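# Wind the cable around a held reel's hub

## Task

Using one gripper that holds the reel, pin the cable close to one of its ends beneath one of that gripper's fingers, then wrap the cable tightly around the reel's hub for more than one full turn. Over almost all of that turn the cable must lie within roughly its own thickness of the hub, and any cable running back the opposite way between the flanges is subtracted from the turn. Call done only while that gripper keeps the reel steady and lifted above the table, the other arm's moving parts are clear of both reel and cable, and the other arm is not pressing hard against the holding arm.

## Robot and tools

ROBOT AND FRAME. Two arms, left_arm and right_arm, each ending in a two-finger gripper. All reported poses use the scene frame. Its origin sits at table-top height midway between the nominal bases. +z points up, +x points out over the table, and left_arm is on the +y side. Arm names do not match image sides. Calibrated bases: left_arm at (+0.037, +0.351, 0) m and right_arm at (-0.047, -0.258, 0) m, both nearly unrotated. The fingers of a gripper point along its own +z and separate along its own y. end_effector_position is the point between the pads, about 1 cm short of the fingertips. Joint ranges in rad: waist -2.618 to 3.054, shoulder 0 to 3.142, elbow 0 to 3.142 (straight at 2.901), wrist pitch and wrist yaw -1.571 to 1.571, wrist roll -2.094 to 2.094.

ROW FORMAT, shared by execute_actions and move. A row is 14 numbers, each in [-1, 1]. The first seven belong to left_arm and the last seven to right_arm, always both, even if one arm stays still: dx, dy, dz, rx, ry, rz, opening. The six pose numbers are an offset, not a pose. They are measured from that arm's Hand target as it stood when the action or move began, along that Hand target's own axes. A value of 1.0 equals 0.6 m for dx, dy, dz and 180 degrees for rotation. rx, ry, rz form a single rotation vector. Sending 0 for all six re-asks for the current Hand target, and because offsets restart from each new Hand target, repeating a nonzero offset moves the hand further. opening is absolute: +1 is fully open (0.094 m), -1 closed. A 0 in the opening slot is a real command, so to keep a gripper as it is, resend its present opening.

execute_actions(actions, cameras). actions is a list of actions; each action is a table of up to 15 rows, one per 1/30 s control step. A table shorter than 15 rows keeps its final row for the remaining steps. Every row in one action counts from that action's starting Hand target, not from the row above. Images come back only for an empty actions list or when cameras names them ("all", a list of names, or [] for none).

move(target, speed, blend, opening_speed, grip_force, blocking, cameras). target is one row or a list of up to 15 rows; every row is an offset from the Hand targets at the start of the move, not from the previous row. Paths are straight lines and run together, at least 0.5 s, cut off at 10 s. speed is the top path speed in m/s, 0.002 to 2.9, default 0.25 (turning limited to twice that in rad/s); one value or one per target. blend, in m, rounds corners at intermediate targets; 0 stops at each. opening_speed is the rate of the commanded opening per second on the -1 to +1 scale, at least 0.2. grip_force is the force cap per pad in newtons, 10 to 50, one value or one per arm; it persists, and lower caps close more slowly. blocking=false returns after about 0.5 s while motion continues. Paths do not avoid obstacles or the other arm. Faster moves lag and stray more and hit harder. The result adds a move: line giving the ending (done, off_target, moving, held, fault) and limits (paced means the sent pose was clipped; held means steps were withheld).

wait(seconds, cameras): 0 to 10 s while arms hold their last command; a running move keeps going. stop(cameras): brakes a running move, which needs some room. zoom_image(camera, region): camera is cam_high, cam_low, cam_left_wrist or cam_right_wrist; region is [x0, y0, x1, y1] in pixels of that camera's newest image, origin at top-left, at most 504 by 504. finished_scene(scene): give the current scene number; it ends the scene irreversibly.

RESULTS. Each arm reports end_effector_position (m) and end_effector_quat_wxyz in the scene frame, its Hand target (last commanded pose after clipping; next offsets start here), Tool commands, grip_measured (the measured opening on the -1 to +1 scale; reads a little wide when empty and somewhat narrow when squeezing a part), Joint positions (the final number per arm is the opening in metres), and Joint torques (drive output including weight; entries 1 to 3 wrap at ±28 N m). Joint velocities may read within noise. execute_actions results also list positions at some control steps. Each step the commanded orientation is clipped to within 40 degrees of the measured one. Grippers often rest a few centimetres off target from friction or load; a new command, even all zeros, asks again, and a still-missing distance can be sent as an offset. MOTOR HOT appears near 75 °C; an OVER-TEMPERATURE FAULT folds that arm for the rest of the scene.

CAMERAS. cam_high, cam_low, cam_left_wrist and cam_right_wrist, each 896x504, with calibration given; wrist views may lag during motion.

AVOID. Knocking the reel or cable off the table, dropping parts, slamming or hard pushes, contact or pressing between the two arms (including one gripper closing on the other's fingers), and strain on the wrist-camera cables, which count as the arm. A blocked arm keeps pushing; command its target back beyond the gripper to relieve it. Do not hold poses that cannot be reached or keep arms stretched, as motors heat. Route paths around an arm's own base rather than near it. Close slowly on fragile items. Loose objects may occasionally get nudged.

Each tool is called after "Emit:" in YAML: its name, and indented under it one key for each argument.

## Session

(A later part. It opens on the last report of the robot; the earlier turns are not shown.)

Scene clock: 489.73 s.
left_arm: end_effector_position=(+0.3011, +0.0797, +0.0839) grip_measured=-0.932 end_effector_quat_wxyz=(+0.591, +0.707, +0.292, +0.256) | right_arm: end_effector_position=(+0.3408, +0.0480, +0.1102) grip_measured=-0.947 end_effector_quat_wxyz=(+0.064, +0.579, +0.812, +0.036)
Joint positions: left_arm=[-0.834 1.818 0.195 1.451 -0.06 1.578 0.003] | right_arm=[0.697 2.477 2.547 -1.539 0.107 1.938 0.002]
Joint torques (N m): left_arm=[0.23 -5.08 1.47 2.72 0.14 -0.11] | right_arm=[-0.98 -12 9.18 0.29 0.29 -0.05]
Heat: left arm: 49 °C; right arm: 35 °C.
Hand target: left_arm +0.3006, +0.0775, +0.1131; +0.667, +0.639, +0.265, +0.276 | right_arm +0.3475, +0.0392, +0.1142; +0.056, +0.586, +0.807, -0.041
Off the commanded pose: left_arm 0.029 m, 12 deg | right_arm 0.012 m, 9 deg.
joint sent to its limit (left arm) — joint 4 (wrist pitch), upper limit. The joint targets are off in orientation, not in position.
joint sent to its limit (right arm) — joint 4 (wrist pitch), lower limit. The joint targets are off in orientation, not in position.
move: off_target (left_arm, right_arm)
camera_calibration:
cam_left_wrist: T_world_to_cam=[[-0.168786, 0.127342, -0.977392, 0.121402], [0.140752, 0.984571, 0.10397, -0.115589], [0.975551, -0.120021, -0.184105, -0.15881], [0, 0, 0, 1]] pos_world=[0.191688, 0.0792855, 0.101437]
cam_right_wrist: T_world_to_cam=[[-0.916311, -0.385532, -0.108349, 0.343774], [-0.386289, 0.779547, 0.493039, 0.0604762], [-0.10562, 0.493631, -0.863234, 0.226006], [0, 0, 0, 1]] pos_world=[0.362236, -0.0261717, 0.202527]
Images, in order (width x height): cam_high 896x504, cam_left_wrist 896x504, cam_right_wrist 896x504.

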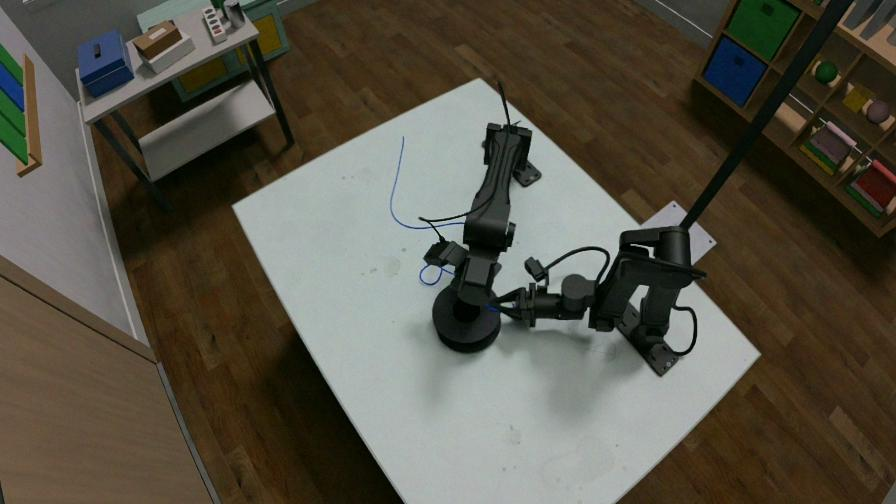

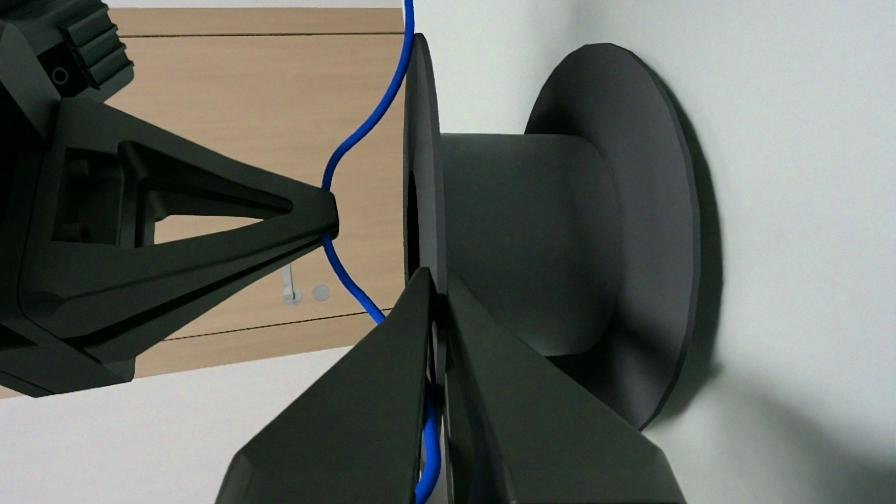

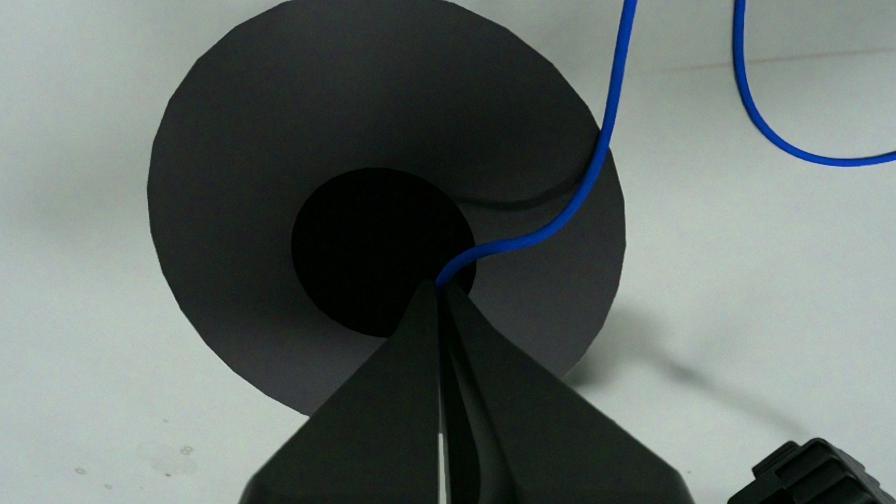

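Emit:
move:
  target:
    - [0,0,0,0,0,0,-1,0.01,-0.007,0.012,0,0,0,-1]
    - [0,0,0,0,0,0,-1,0.01,-0.007,0.012,0,0,0,-0.3]
    - [0,0,0,0,0,0,-1,0.01,-0.007,-0.15,0,0,0,-0.3]
  speed: 0.08
  cameras: ["cam_left_wrist","cam_high","cam_right_wrist"]

Emit:
zoom_image:
  camera: "cam_high"
  region: [420, 200, 580, 360]

Emit:
zoom_image:
  camera: "cam_right_wrist"
  region: [200, 100, 700, 504]

Scene clock: 508.80 s.
left_arm: end_effector_position=(+0.3011, +0.0797, +0.0839) grip_measured=-0.932 end_effector_quat_wxyz=(+0.591, +0.707, +0.292, +0.256) | right_arm: end_effector_position=(+0.3414, +0.0578, +0.1786) grip_measured=-0.303 end_effector_quat_wxyz=(+0.089, +0.572, +0.807, +0.117)
Joint positions: left_arm=[-0.834 1.818 0.195 1.451 -0.06 1.578 0.003] | right_arm=[0.715 2.371 2.609 -1.539 0.12 1.942 0.033]
Joint torques (N m): left_arm=[0.21 -5.08 1.51 2.72 0.14 -0.11] | right_arm=[0.68 -14.84 8.46 0.58 0.2 0.08]
Heat: left arm: 50 °C; right arm: 36 °C.
Hand target: left_arm +0.3006, +0.0775, +0.1131; +0.667, +0.639, +0.265, +0.276 | right_arm +0.3378, +0.0553, +0.2024; +0.056, +0.586, +0.807, -0.041
Off the commanded pose: left_arm 0.029 m, 12 deg | right_arm 0.024 m, 19 deg.
joint sent to its limit (left arm) — joint 4 (wrist pitch), upper limit. The joint targets are off in orientation, not in position.
joint sent to its limit (right arm) — joint 4 (wrist pitch), lower limit. The joint targets are off in orientation, not in position.
move: off_target (left_arm, right_arm); target 2's new opening was sent with right_arm's hand 0.007 m and 9 deg from that target
camera_calibration:
cam_left_wrist: T_world_to_cam=[[-0.168786, 0.127342, -0.977392, 0.121402], [0.140752, 0.984571, 0.10397, -0.115589], [0.975551, -0.120021, -0.184105, -0.15881], [0, 0, 0, 1]] pos_world=[0.191688, 0.0792855, 0.101437]
cam_right_wrist: T_world_to_cam=[[-0.885714, -0.377935, -0.269584, 0.37342], [-0.464229, 0.722756, 0.511972, 0.0459151], [0.00135199, 0.578609, -0.815604, 0.2303], [0, 0, 0, 1]] pos_world=[0.351747, -0.0253111, 0.264995]
Images, in order (width x height): cam_high 896x504, cam_left_wrist 896x504, cam_right_wrist 896x504.

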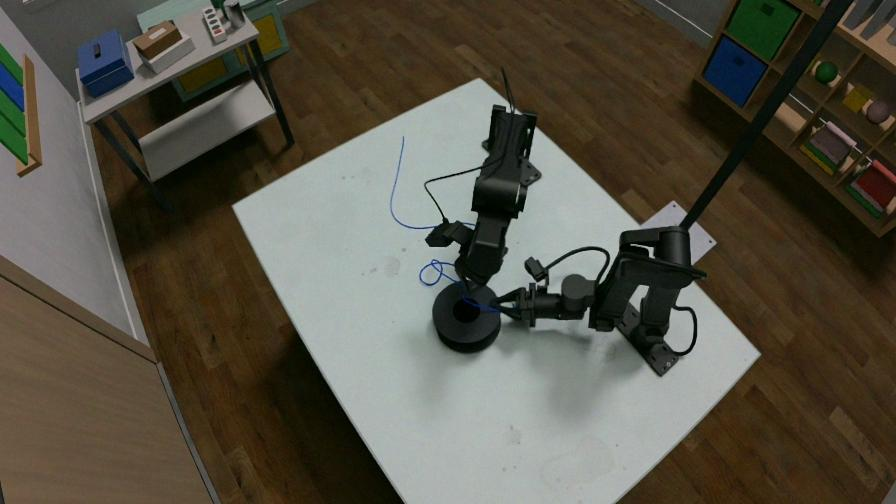

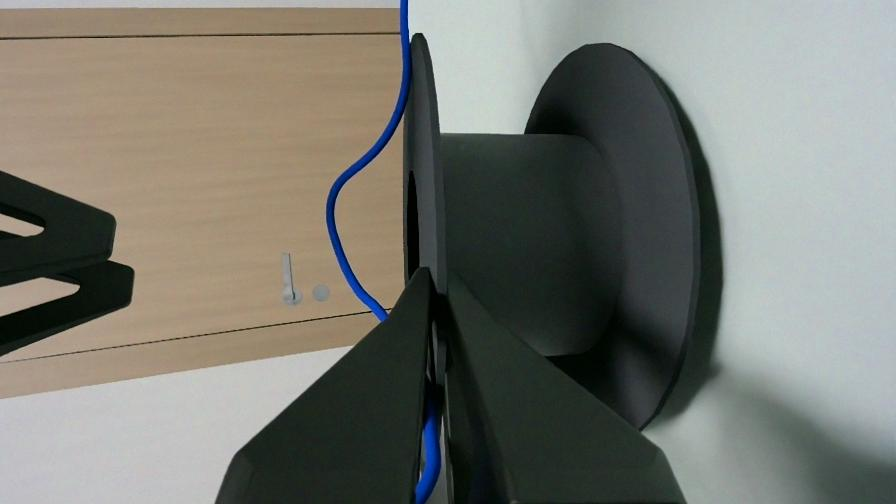

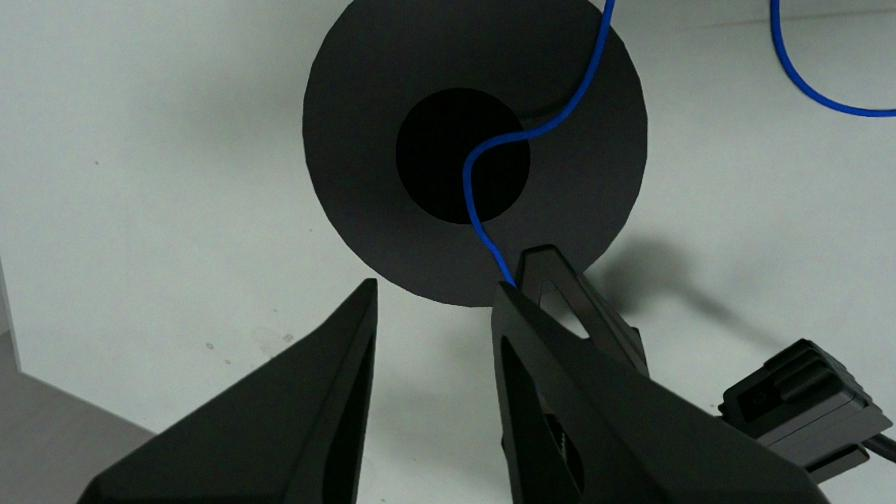

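Scaled by 3.150 from the camera's 896x504 image, which has a finer 1280x720 frame.

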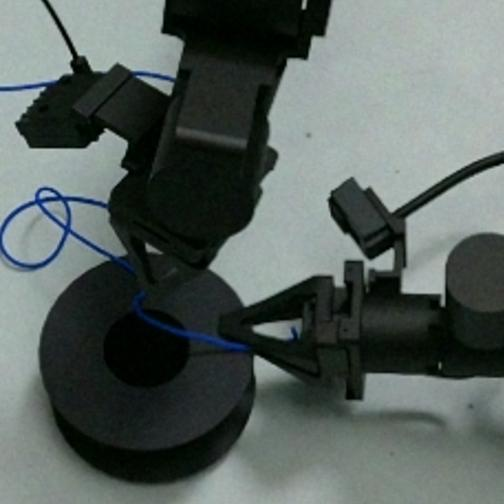

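Scaled by 1.008 from the camera's 896x504 image, which has a finer 1280x720 frame.

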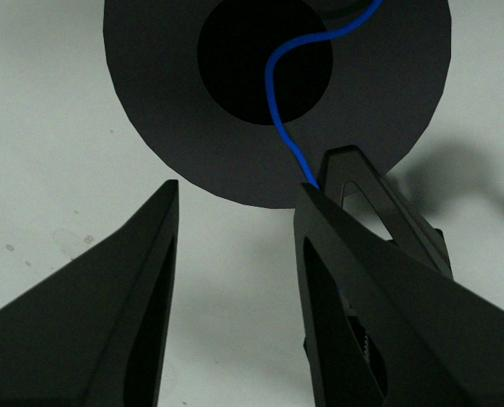

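Emit:
move:
  target:
    - [0,0,0,0,0,0,-1,-0.061,-0.0155,-0.0923,0,0,0,-0.3]
    - [0,0,0,0,0,0,-1,-0.2695,-0.3242,-0.0933,-0.465,-0.316,-0.404,-0.3]
  speed: 0.2
  blend: 0.02
  cameras: ["cam_high"]

Scene clock: 519.37 s.
left_arm: end_effector_position=(+0.3011, +0.0797, +0.0839) grip_measured=-0.932 end_effector_quat_wxyz=(+0.591, +0.707, +0.292, +0.256) | right_arm: end_effector_position=(+0.1991, -0.1491, +0.2839) grip_measured=-0.303 end_effector_quat_wxyz=(+0.678, -0.192, +0.681, +0.197)
Joint positions: left_arm=[-0.834 1.818 0.195 1.451 -0.06 1.578 0.003] | right_arm=[0.121 0.414 0.413 -0.002 -0.429 0.007 0.033]
Joint torques (N m): left_arm=[0.23 -5.08 1.51 2.71 0.14 -0.12] | right_arm=[-0.5 1.98 6.26 2.05 -0.12 -0.05]
Heat: left arm: 51 °C; right arm: 35 °C.
Hand target: left_arm +0.3006, +0.0775, +0.1131; +0.667, +0.639, +0.265, +0.276 | right_arm +0.1999, -0.1497, +0.2803; +0.680, -0.194, +0.680, +0.195
Off the commanded pose: left_arm 0.029 m, 12 deg | right_arm 0.004 m, 0 deg.
joint sent to its limit (left arm) — joint 4 (wrist pitch), upper limit. The joint targets are off in orientation, not in position.
move: off_target (left_arm)
Images, in order (width x height): cam_high 896x504.

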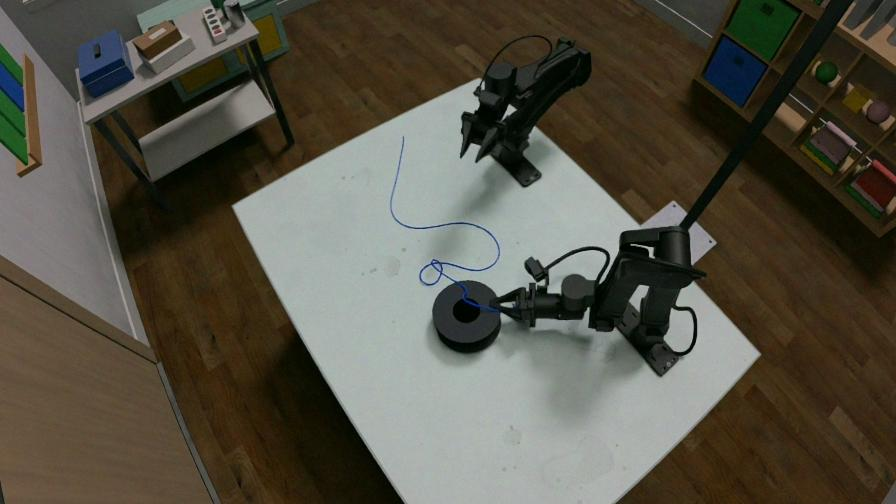

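Emit:
move:
  target: [0,0.2,0,0,0,0,-1,0,0,0,0,0,0,-0.3]
  speed: 0.12
  cameras: ["cam_high","cam_low","cam_left_wrist"]

Scene clock: 522.43 s.
left_arm: end_effector_position=(+0.2942, +0.0871, +0.1873) grip_measured=-0.941 end_effector_quat_wxyz=(+0.619, +0.683, +0.282, +0.267) | right_arm: end_effector_position=(+0.1991, -0.1491, +0.2839) grip_measured=-0.303 end_effector_quat_wxyz=(+0.678, -0.192, +0.681, +0.197)
Joint positions: left_arm=[-0.834 1.171 0.287 0.791 -0.06 1.581 0.003] | right_arm=[0.12 0.414 0.413 -0.002 -0.43 0.007 0.033]
Joint torques (N m): left_arm=[0.23 -5.07 8.46 2.09 0.17 -0.11] | right_arm=[-0.64 1.94 6.38 2.02 -0.12 -0.11]
Heat: left arm: 51 °C; right arm: 35 °C.
Hand target: left_arm +0.2970, +0.0812, +0.2332; +0.667, +0.639, +0.265, +0.277 | right_arm +0.1999, -0.1498, +0.2803; +0.680, -0.194, +0.680, +0.195
Off the commanded pose: left_arm 0.046 m, 8 deg | right_arm 0.004 m, 0 deg.
move: off_target (left_arm)
camera_calibration:
cam_left_wrist: T_world_to_cam=[[-0.114623, 0.0712811, -0.990848, 0.211763], [0.137011, 0.989025, 0.0553002, -0.12283], [0.983915, -0.129418, -0.123132, -0.14521], [0, 0, 0, 1]] pos_world=[0.183977, 0.087594, 0.198737]
Images, in order (width x height): cam_high 896x504, cam_low 896x504, cam_left_wrist 896x504.

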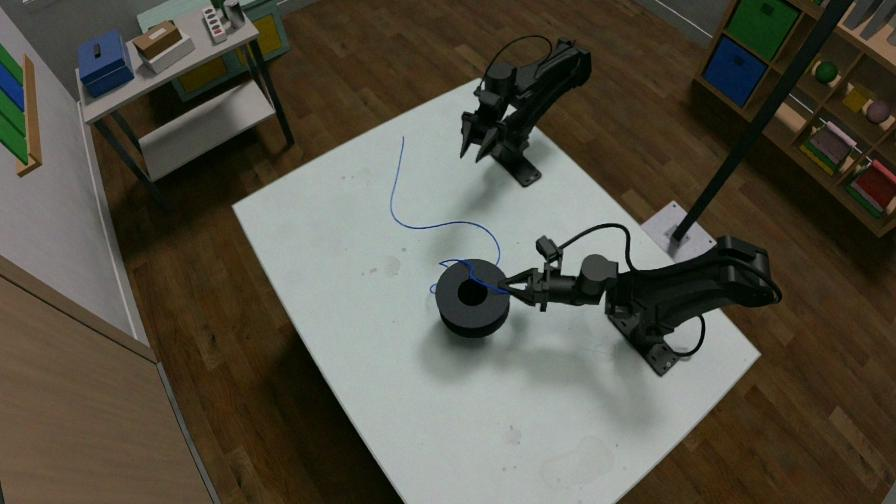

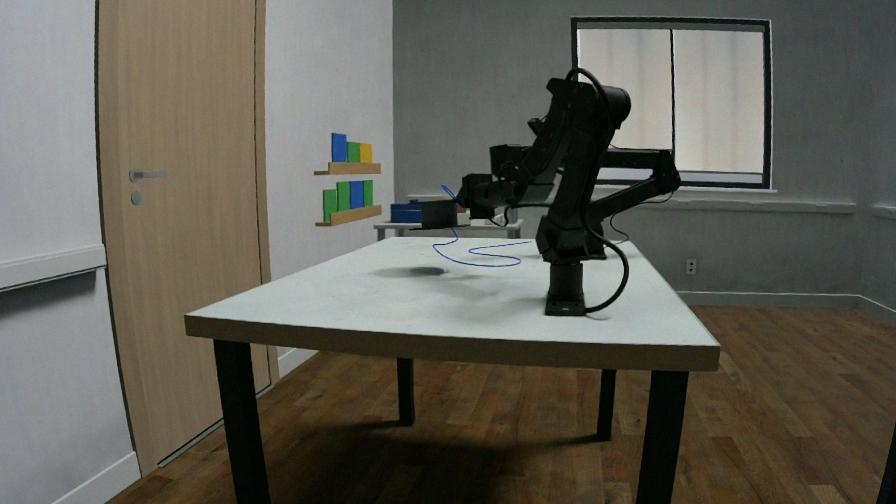

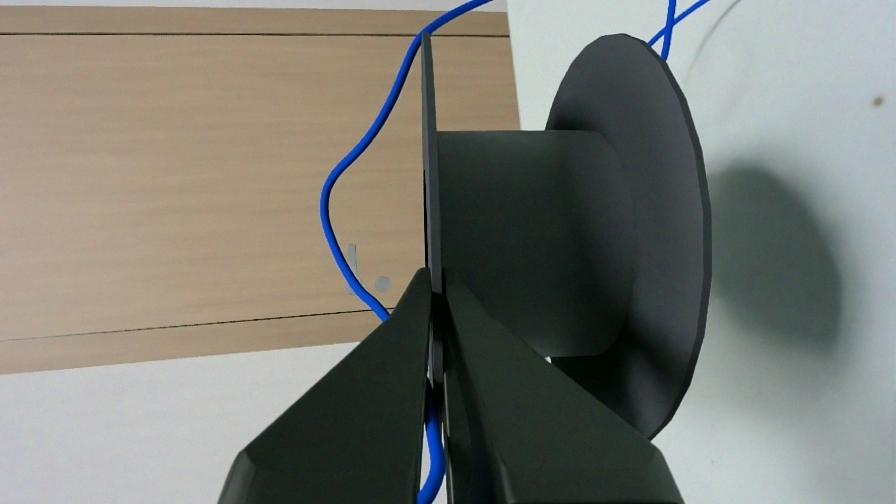

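Emit:
move:
  target: [0.054,0.1575,0.1013,0.068,-0.046,-0.4995,-1,0,0,0,0,0,0,-0.3]
  speed: 0.12
  cameras: ["all"]

Scene clock: 539.67 s.
left_arm: end_effector_position=(+0.3544, +0.0673, +0.2857) grip_measured=-0.942 end_effector_quat_wxyz=(+0.574, +0.345, +0.662, -0.336) | right_arm: end_effector_position=(+0.1991, -0.1491, +0.2839) grip_measured=-0.303 end_effector_quat_wxyz=(+0.678, -0.192, +0.681, +0.197)
Joint positions: left_arm=[-0.545 1.272 0.811 0.331 0.464 0.009 0.003] | right_arm=[0.12 0.414 0.413 -0.002 -0.43 0.007 0.033]
Joint torques (N m): left_arm=[0.55 -4.89 10.26 2.08 0.17 -0.13] | right_arm=[-0.73 1.84 6.09 2.05 -0.08 -0.09]
Heat: left arm: 49 °C; right arm: 35 °C.
Hand target: left_arm +0.3598, +0.0639, +0.3301; +0.618, +0.343, +0.619, -0.343 | right_arm +0.1999, -0.1498, +0.2803; +0.680, -0.194, +0.680, +0.195
Off the commanded pose: left_arm 0.045 m, 7 deg | right_arm 0.004 m, 0 deg.
move: off_target (left_arm)
camera_calibration:
cam_left_wrist: T_world_to_cam=[[-0.857469, -0.505273, 0.0971938, 0.308792], [-0.407003, 0.550489, -0.728911, 0.329408], [0.314795, -0.664576, -0.677674, 0.236655], [0, 0, 0, 1]] pos_world=[0.324352, 0.131964, 0.370472]
cam_right_wrist: T_world_to_cam=[[0.511336, -0.857624, 0.0549185, -0.244262], [-0.455724, -0.324784, -0.828753, 0.298258], [0.728595, 0.398744, -0.556914, 0.191047], [0, 0, 0, 1]] pos_world=[0.121628, -0.188795, 0.366993]

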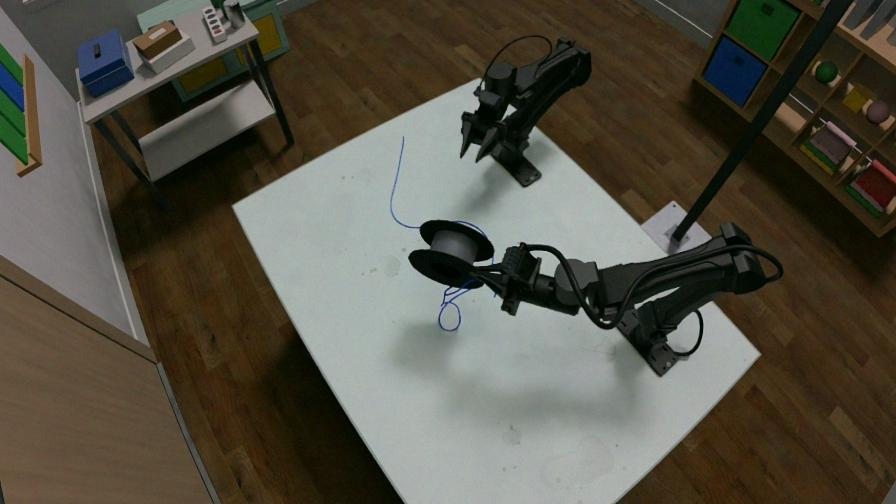

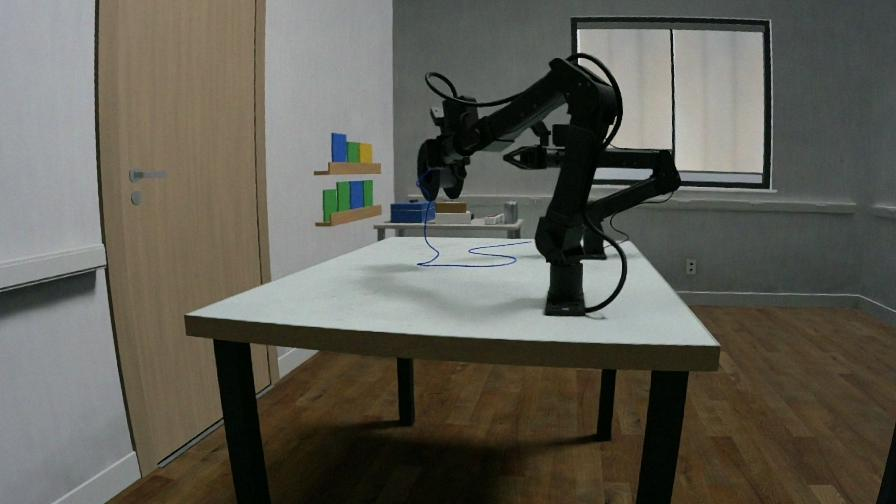

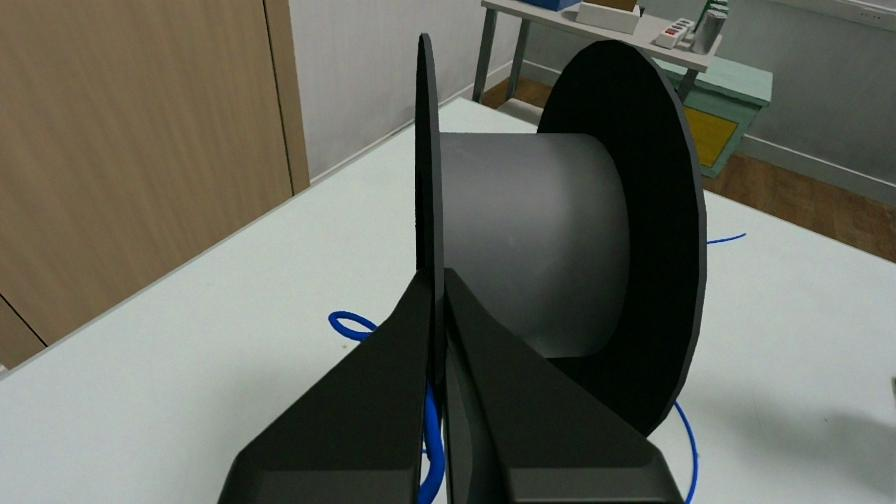

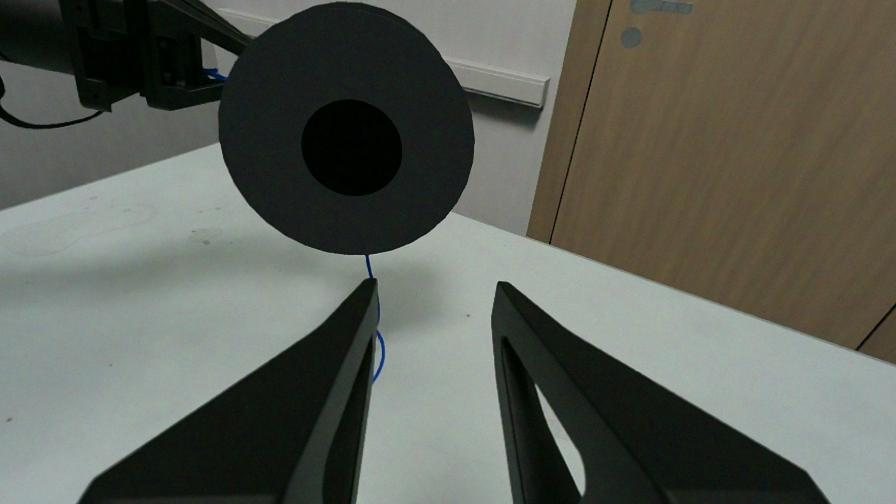

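Emit:
zoom_image:
  camera: "cam_low"
  region: [380, 100, 540, 280]

Emit:
zoom_image:
  camera: "cam_high"
  region: [390, 200, 560, 350]

Emit:
zoom_image:
  camera: "cam_left_wrist"
  region: [280, 250, 720, 504]

Emit:
zoom_image:
  camera: "cam_right_wrist"
  region: [180, 0, 560, 400]

Scaled by 2.800 from the camera's 896x504 image, which has a finer 1280x720 frame.

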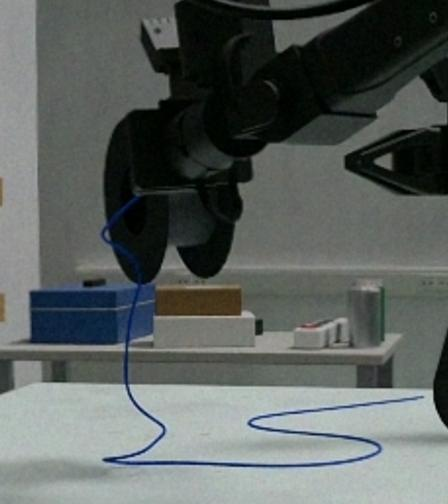

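Scaled by 2.965 from the camera's 896x504 image, which has a finer 1280x720 frame.

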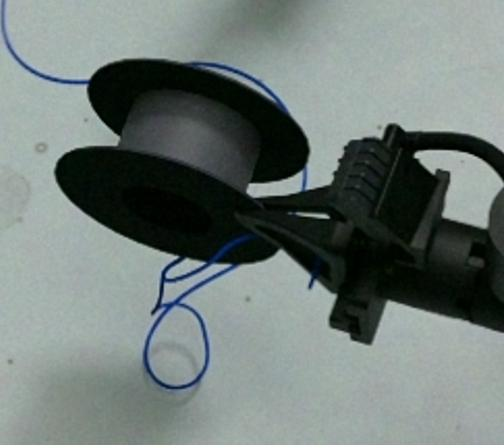

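Scaled by 1.145 from the camera's 896x504 image, which has a finer 1280x720 frame.

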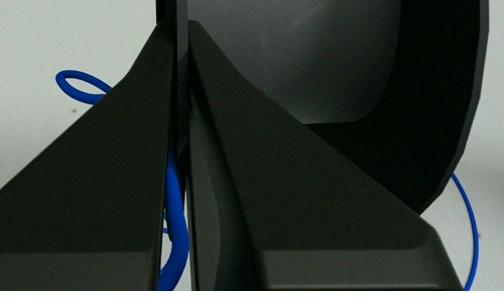

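Scaled by 1.260 from the camera's 896x504 image, which has a finer 1280x720 frame.

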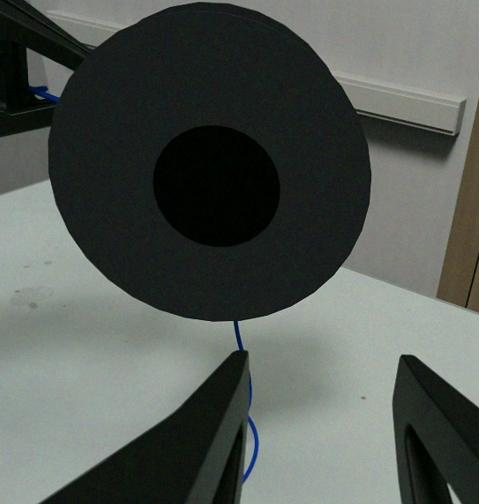

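Emit:
move:
  target: [-0.117,0,0,0,0,0,-1,0,0,0,0,0,0,-0.3]
  speed: 0.1
  cameras: ["all"]

Emit:
zoom_image:
  camera: "cam_low"
  region: [380, 80, 540, 280]

Emit:
zoom_image:
  camera: "cam_high"
  region: [390, 180, 560, 350]

Scene clock: 547.43 s.
left_arm: end_effector_position=(+0.3594, +0.0642, +0.3585) grip_measured=-0.942 end_effector_quat_wxyz=(+0.577, +0.344, +0.660, -0.337) | right_arm: end_effector_position=(+0.1991, -0.1491, +0.2839) grip_measured=-0.303 end_effector_quat_wxyz=(+0.678, -0.192, +0.681, +0.197)
Joint positions: left_arm=[-0.545 1.272 1.093 0.058 0.464 0.007 0.003] | right_arm=[0.12 0.414 0.413 -0.002 -0.43 0.007 0.033]
Joint torques (N m): left_arm=[0.51 -5.19 9.78 2.04 0.16 -0.09] | right_arm=[-0.69 2.07 6.01 2.08 -0.12 -0.05]
Heat: left arm: 48 °C; right arm: 35 °C.
Hand target: left_arm +0.3600, +0.0640, +0.4001; +0.618, +0.343, +0.619, -0.343 | right_arm +0.1999, -0.1498, +0.2803; +0.680, -0.194, +0.680, +0.195
Off the commanded pose: left_arm 0.042 m, 7 deg | right_arm 0.004 m, 0 deg.
move: off_target (left_arm)
camera_calibration:
cam_left_wrist: T_world_to_cam=[[-0.858086, -0.504645, 0.0949848, 0.305419], [-0.40265, 0.546435, -0.734358, 0.386833], [0.318687, -0.668388, -0.672083, 0.279188], [0, 0, 0, 1]] pos_world=[0.328861, 0.129355, 0.442702]
cam_right_wrist: T_world_to_cam=[[0.511336, -0.857624, 0.0549185, -0.244262], [-0.455724, -0.324784, -0.828753, 0.298258], [0.728595, 0.398744, -0.556914, 0.191047], [0, 0, 0, 1]] pos_world=[0.121628, -0.188795, 0.366993]

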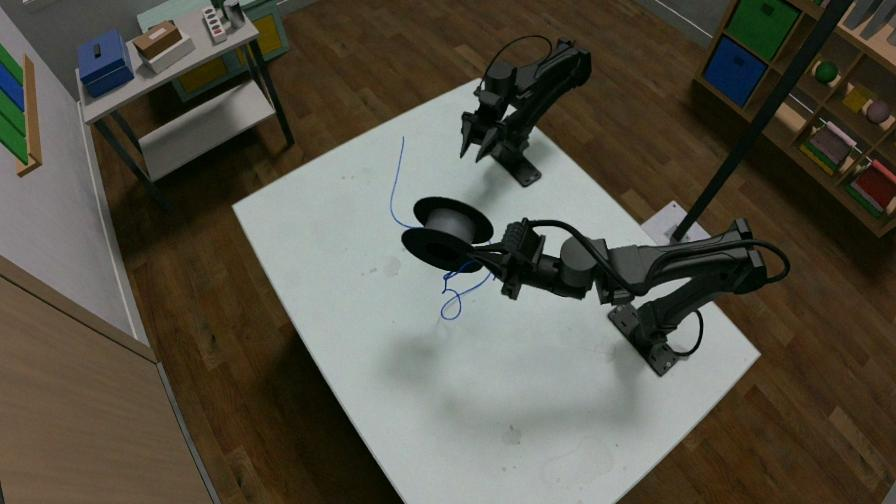

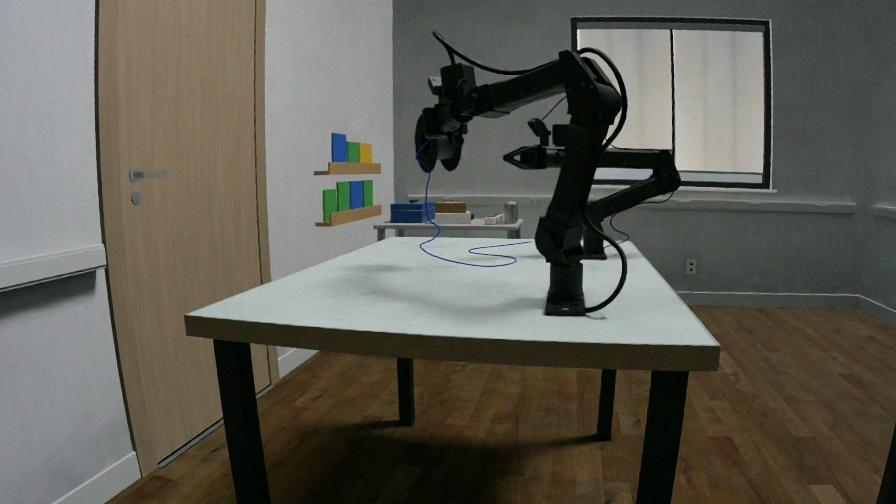

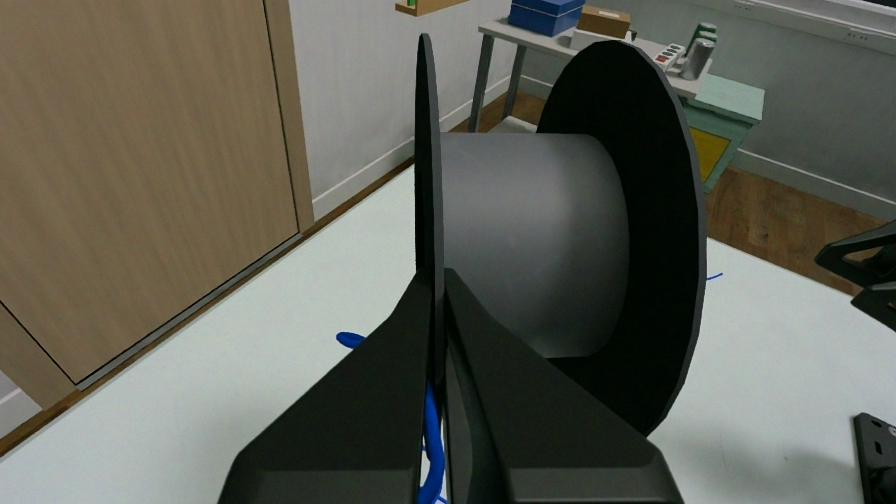

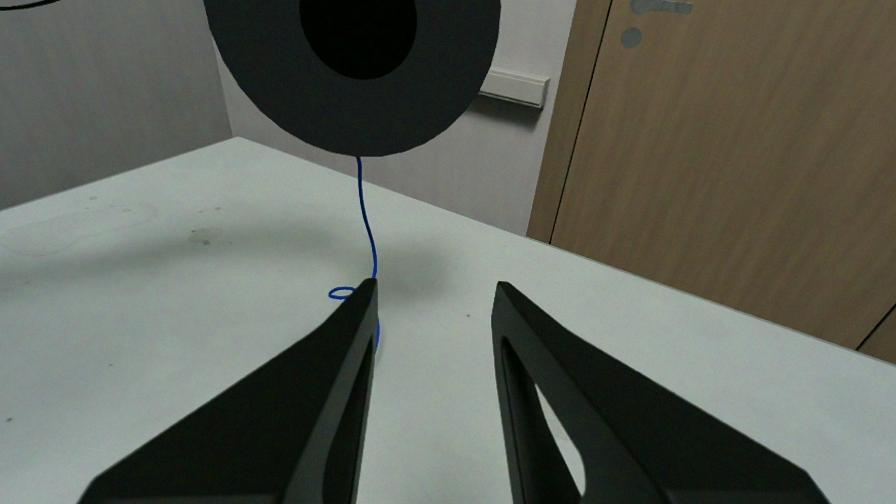

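Scaled by 2.520 from the camera's 896x504 image, which has a finer 1280x720 frame.

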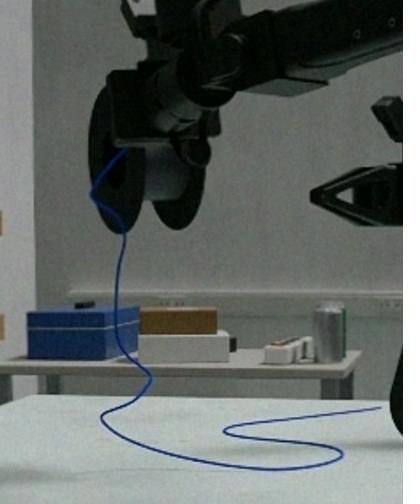

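Scaled by 2.965 from the camera's 896x504 image, which has a finer 1280x720 frame.

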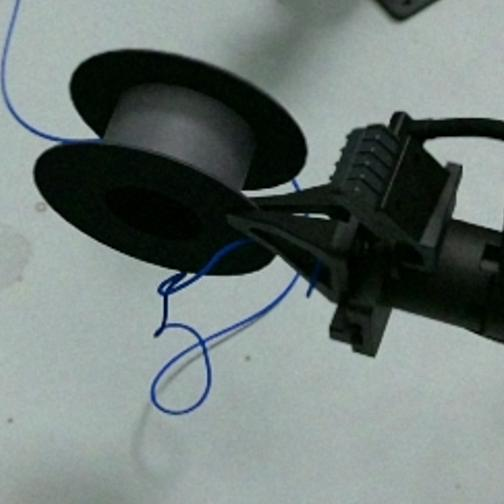

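Emit:
move:
  target: [0,0,0,0,0,0,-1,0.2755,0.0677,0.1898,0,-0.0667,0,1]
  speed: 0.15
  cameras: ["all"]

Scene clock: 552.07 s.
left_arm: end_effector_position=(+0.3594, +0.0642, +0.3584) grip_measured=-0.942 end_effector_quat_wxyz=(+0.577, +0.344, +0.660, -0.337) | right_arm: end_effector_position=(+0.2715, -0.0590, +0.1024) grip_measured=+0.997 end_effector_quat_wxyz=(+0.644, -0.203, +0.714, +0.186)
Joint positions: left_arm=[-0.545 1.272 1.093 0.058 0.464 0.007 0.003] | right_arm=[0.544 1.798 0.171 1.525 -0.005 0.004 0.094]
Joint torques (N m): left_arm=[0.55 -5.23 9.77 2.03 0.15 -0.09] | right_arm=[0.55 -3.44 4.64 2.5 0.05 -0.01]
Heat: left arm: 49 °C; right arm: 35 °C.
Hand target: left_arm +0.3600, +0.0640, +0.4002; +0.618, +0.343, +0.619, -0.343 | right_arm +0.2749, -0.0547, +0.1150; +0.747, -0.173, +0.605, +0.215
Off the commanded pose: left_arm 0.042 m, 7 deg | right_arm 0.014 m, 18 deg.
joint sent to its limit (right arm) — joint 4 (wrist pitch), upper limit. The joint targets are off in orientation, not in position.
move: off_target (left_arm, right_arm)
camera_calibration:
cam_left_wrist: T_world_to_cam=[[-0.85808, -0.504631, 0.095112, 0.305359], [-0.402839, 0.546629, -0.73411, 0.386759], [0.318463, -0.66824, -0.672337, 0.279354], [0, 0, 0, 1]] pos_world=[0.32886, 0.129356, 0.4427]
cam_right_wrist: T_world_to_cam=[[0.515957, -0.85452, 0.0598659, -0.195731], [-0.521868, -0.368984, -0.769093, 0.219279], [0.679295, 0.365577, -0.636327, 0.0208031], [0, 0, 0, 1]] pos_world=[0.201292, -0.0939506, 0.193601]

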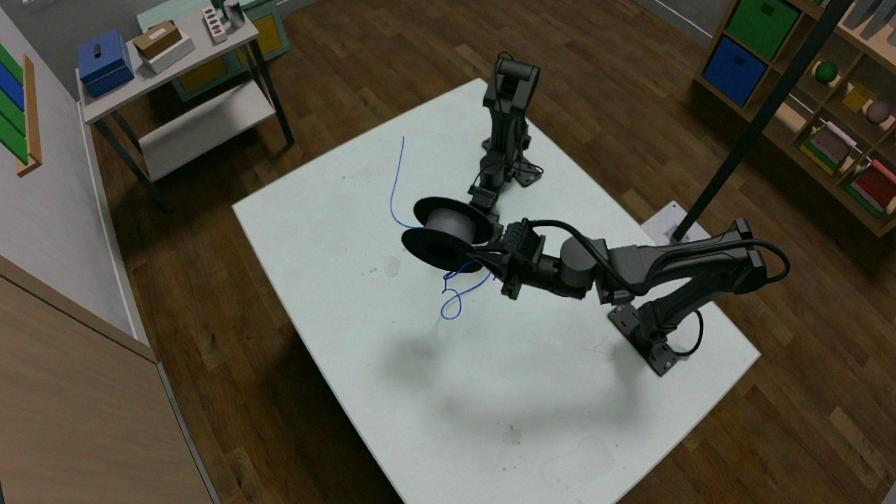

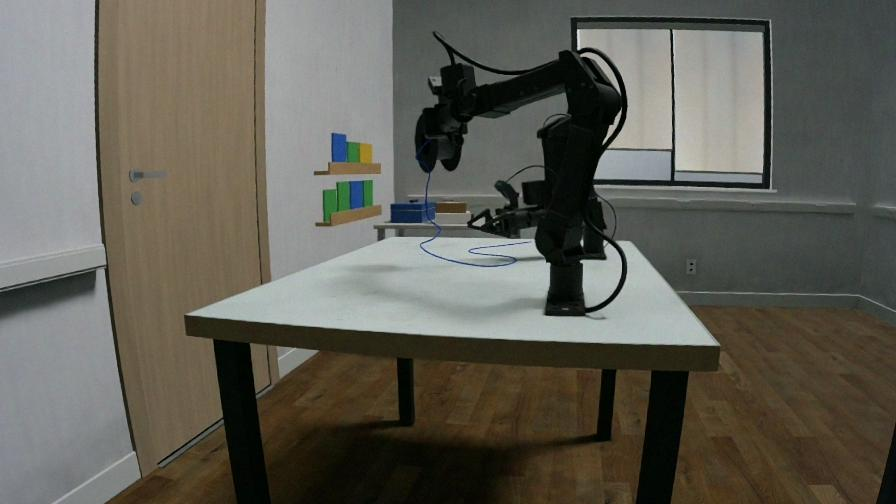

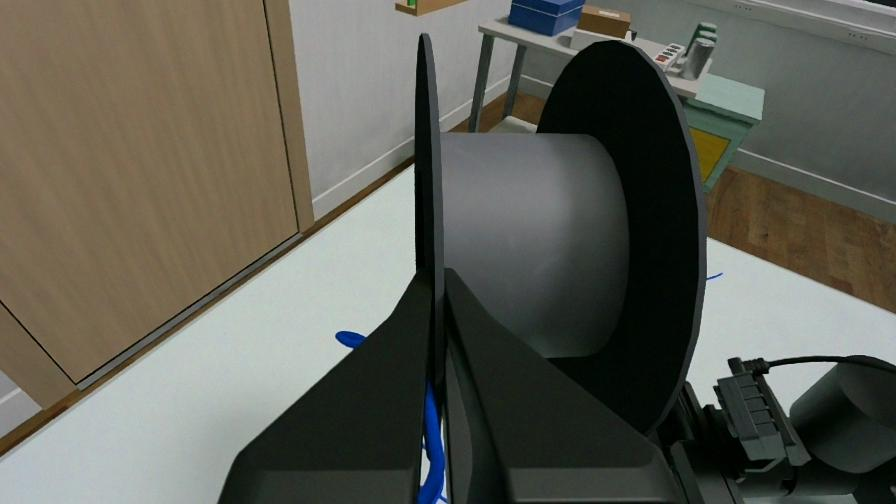

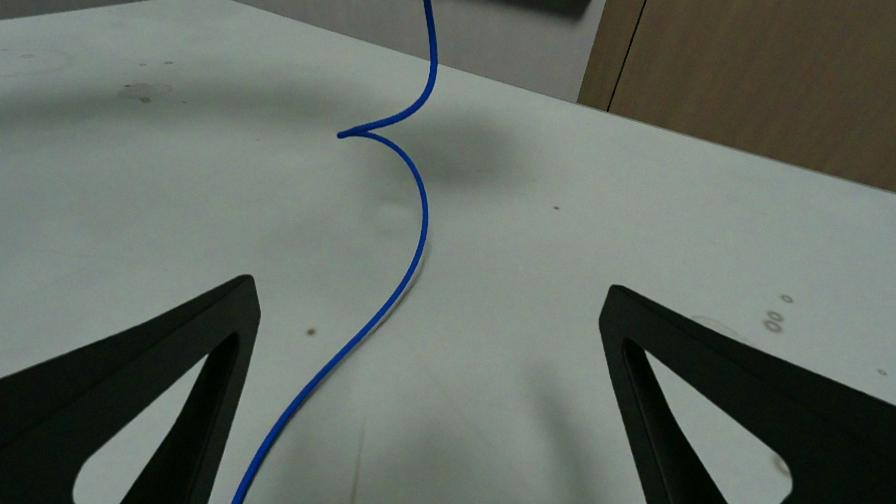

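Emit:
move:
  target: [0,0,0,0,0,0,-1,0.005,0,0.13,0,0,0,1]
  speed: 0.12
  cameras: ["cam_low","cam_left_wrist","cam_right_wrist"]

Emit:
zoom_image:
  camera: "cam_low"
  region: [380, 80, 540, 280]

Scene clock: 554.67 s.
left_arm: end_effector_position=(+0.3594, +0.0642, +0.3584) grip_measured=-0.942 end_effector_quat_wxyz=(+0.577, +0.344, +0.660, -0.337) | right_arm: end_effector_position=(+0.3380, -0.0186, +0.1174) grip_measured=+0.997 end_effector_quat_wxyz=(+0.681, -0.192, +0.680, +0.196)
Joint positions: left_arm=[-0.545 1.272 1.093 0.058 0.464 0.007 0.003] | right_arm=[0.544 2.002 0.48 1.525 -0.003 0.004 0.094]
Joint torques (N m): left_arm=[0.5 -5.22 9.8 2.03 0.15 -0.1] | right_arm=[0.75 -5.48 5.86 2.47 0 -0.01]
Heat: left arm: 49 °C; right arm: 35 °C.
Hand target: left_arm +0.3600, +0.0640, +0.4002; +0.618, +0.343, +0.619, -0.343 | right_arm +0.3402, -0.0140, +0.1284; +0.747, -0.173, +0.605, +0.215
Off the commanded pose: left_arm 0.042 m, 7 deg | right_arm 0.012 m, 12 deg.
joint sent to its limit (right arm) — joint 4 (wrist pitch), upper limit. The joint targets are off in orientation, not in position.
move: off_target (left_arm, right_arm)
camera_calibration:
cam_left_wrist: T_world_to_cam=[[-0.85808, -0.504631, 0.095112, 0.305359], [-0.402839, 0.546629, -0.73411, 0.386759], [0.318463, -0.66824, -0.672337, 0.279354], [0, 0, 0, 1]] pos_world=[0.32886, 0.129356, 0.4427]
cam_right_wrist: T_world_to_cam=[[0.508404, -0.859128, 0.0585194, -0.193705], [-0.45149, -0.323811, -0.831447, 0.264883], [0.733268, 0.39629, -0.552514, -0.0571774], [0, 0, 0, 1]] pos_world=[0.259999, -0.057986, 0.19998]
Images, in order (width x height): cam_low 896x504, cam_left_wrist 896x504, cam_right_wrist 896x504.

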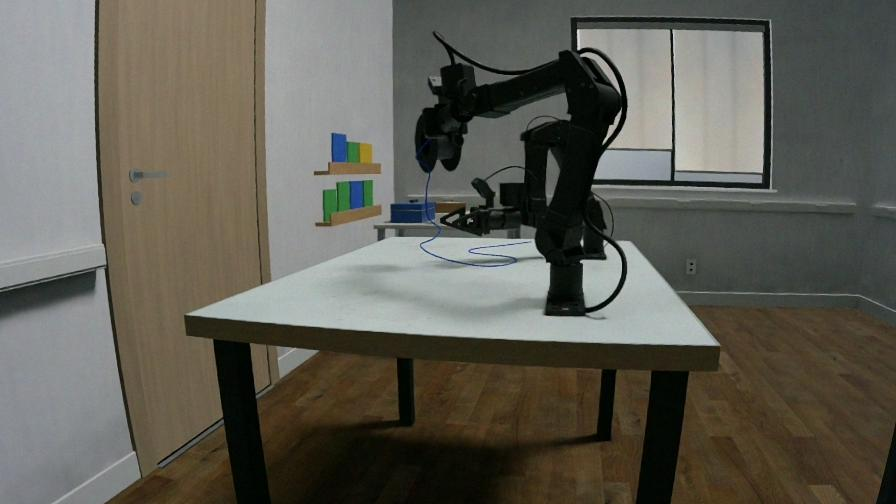

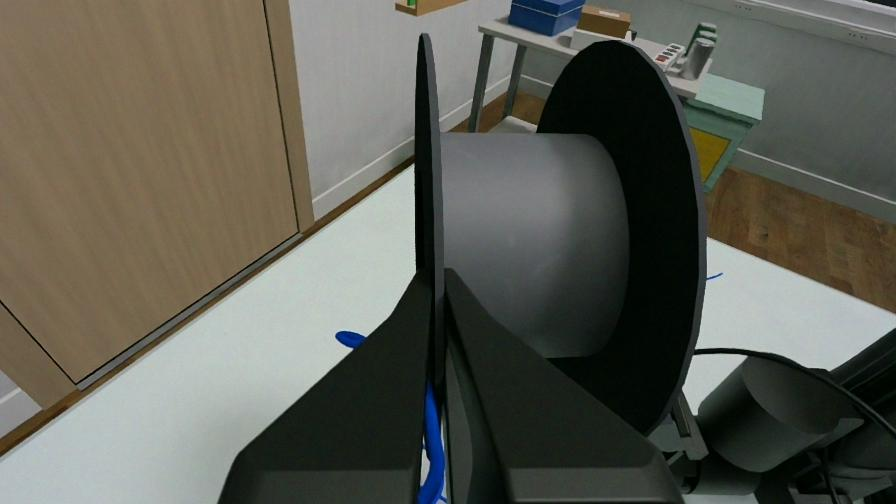

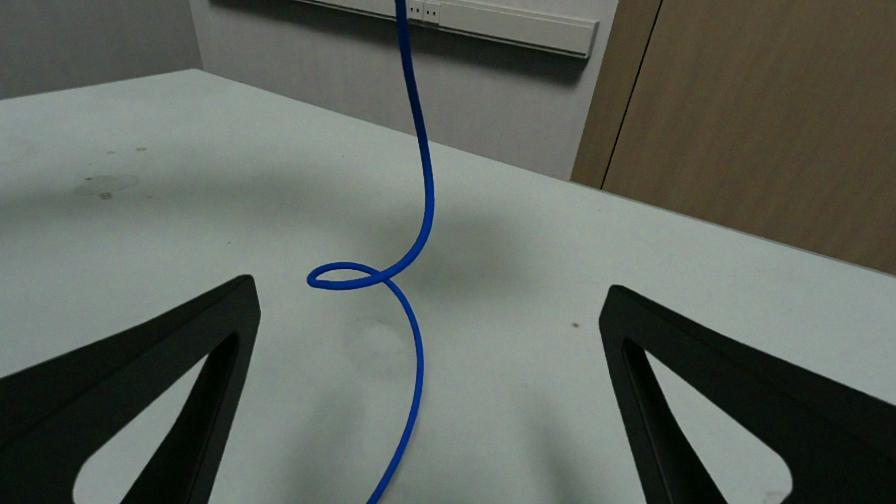

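Scaled by 2.520 from the camera's 896x504 image, which has a finer 1280x720 frame.

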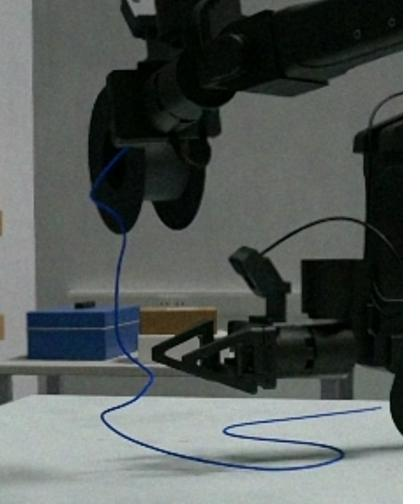

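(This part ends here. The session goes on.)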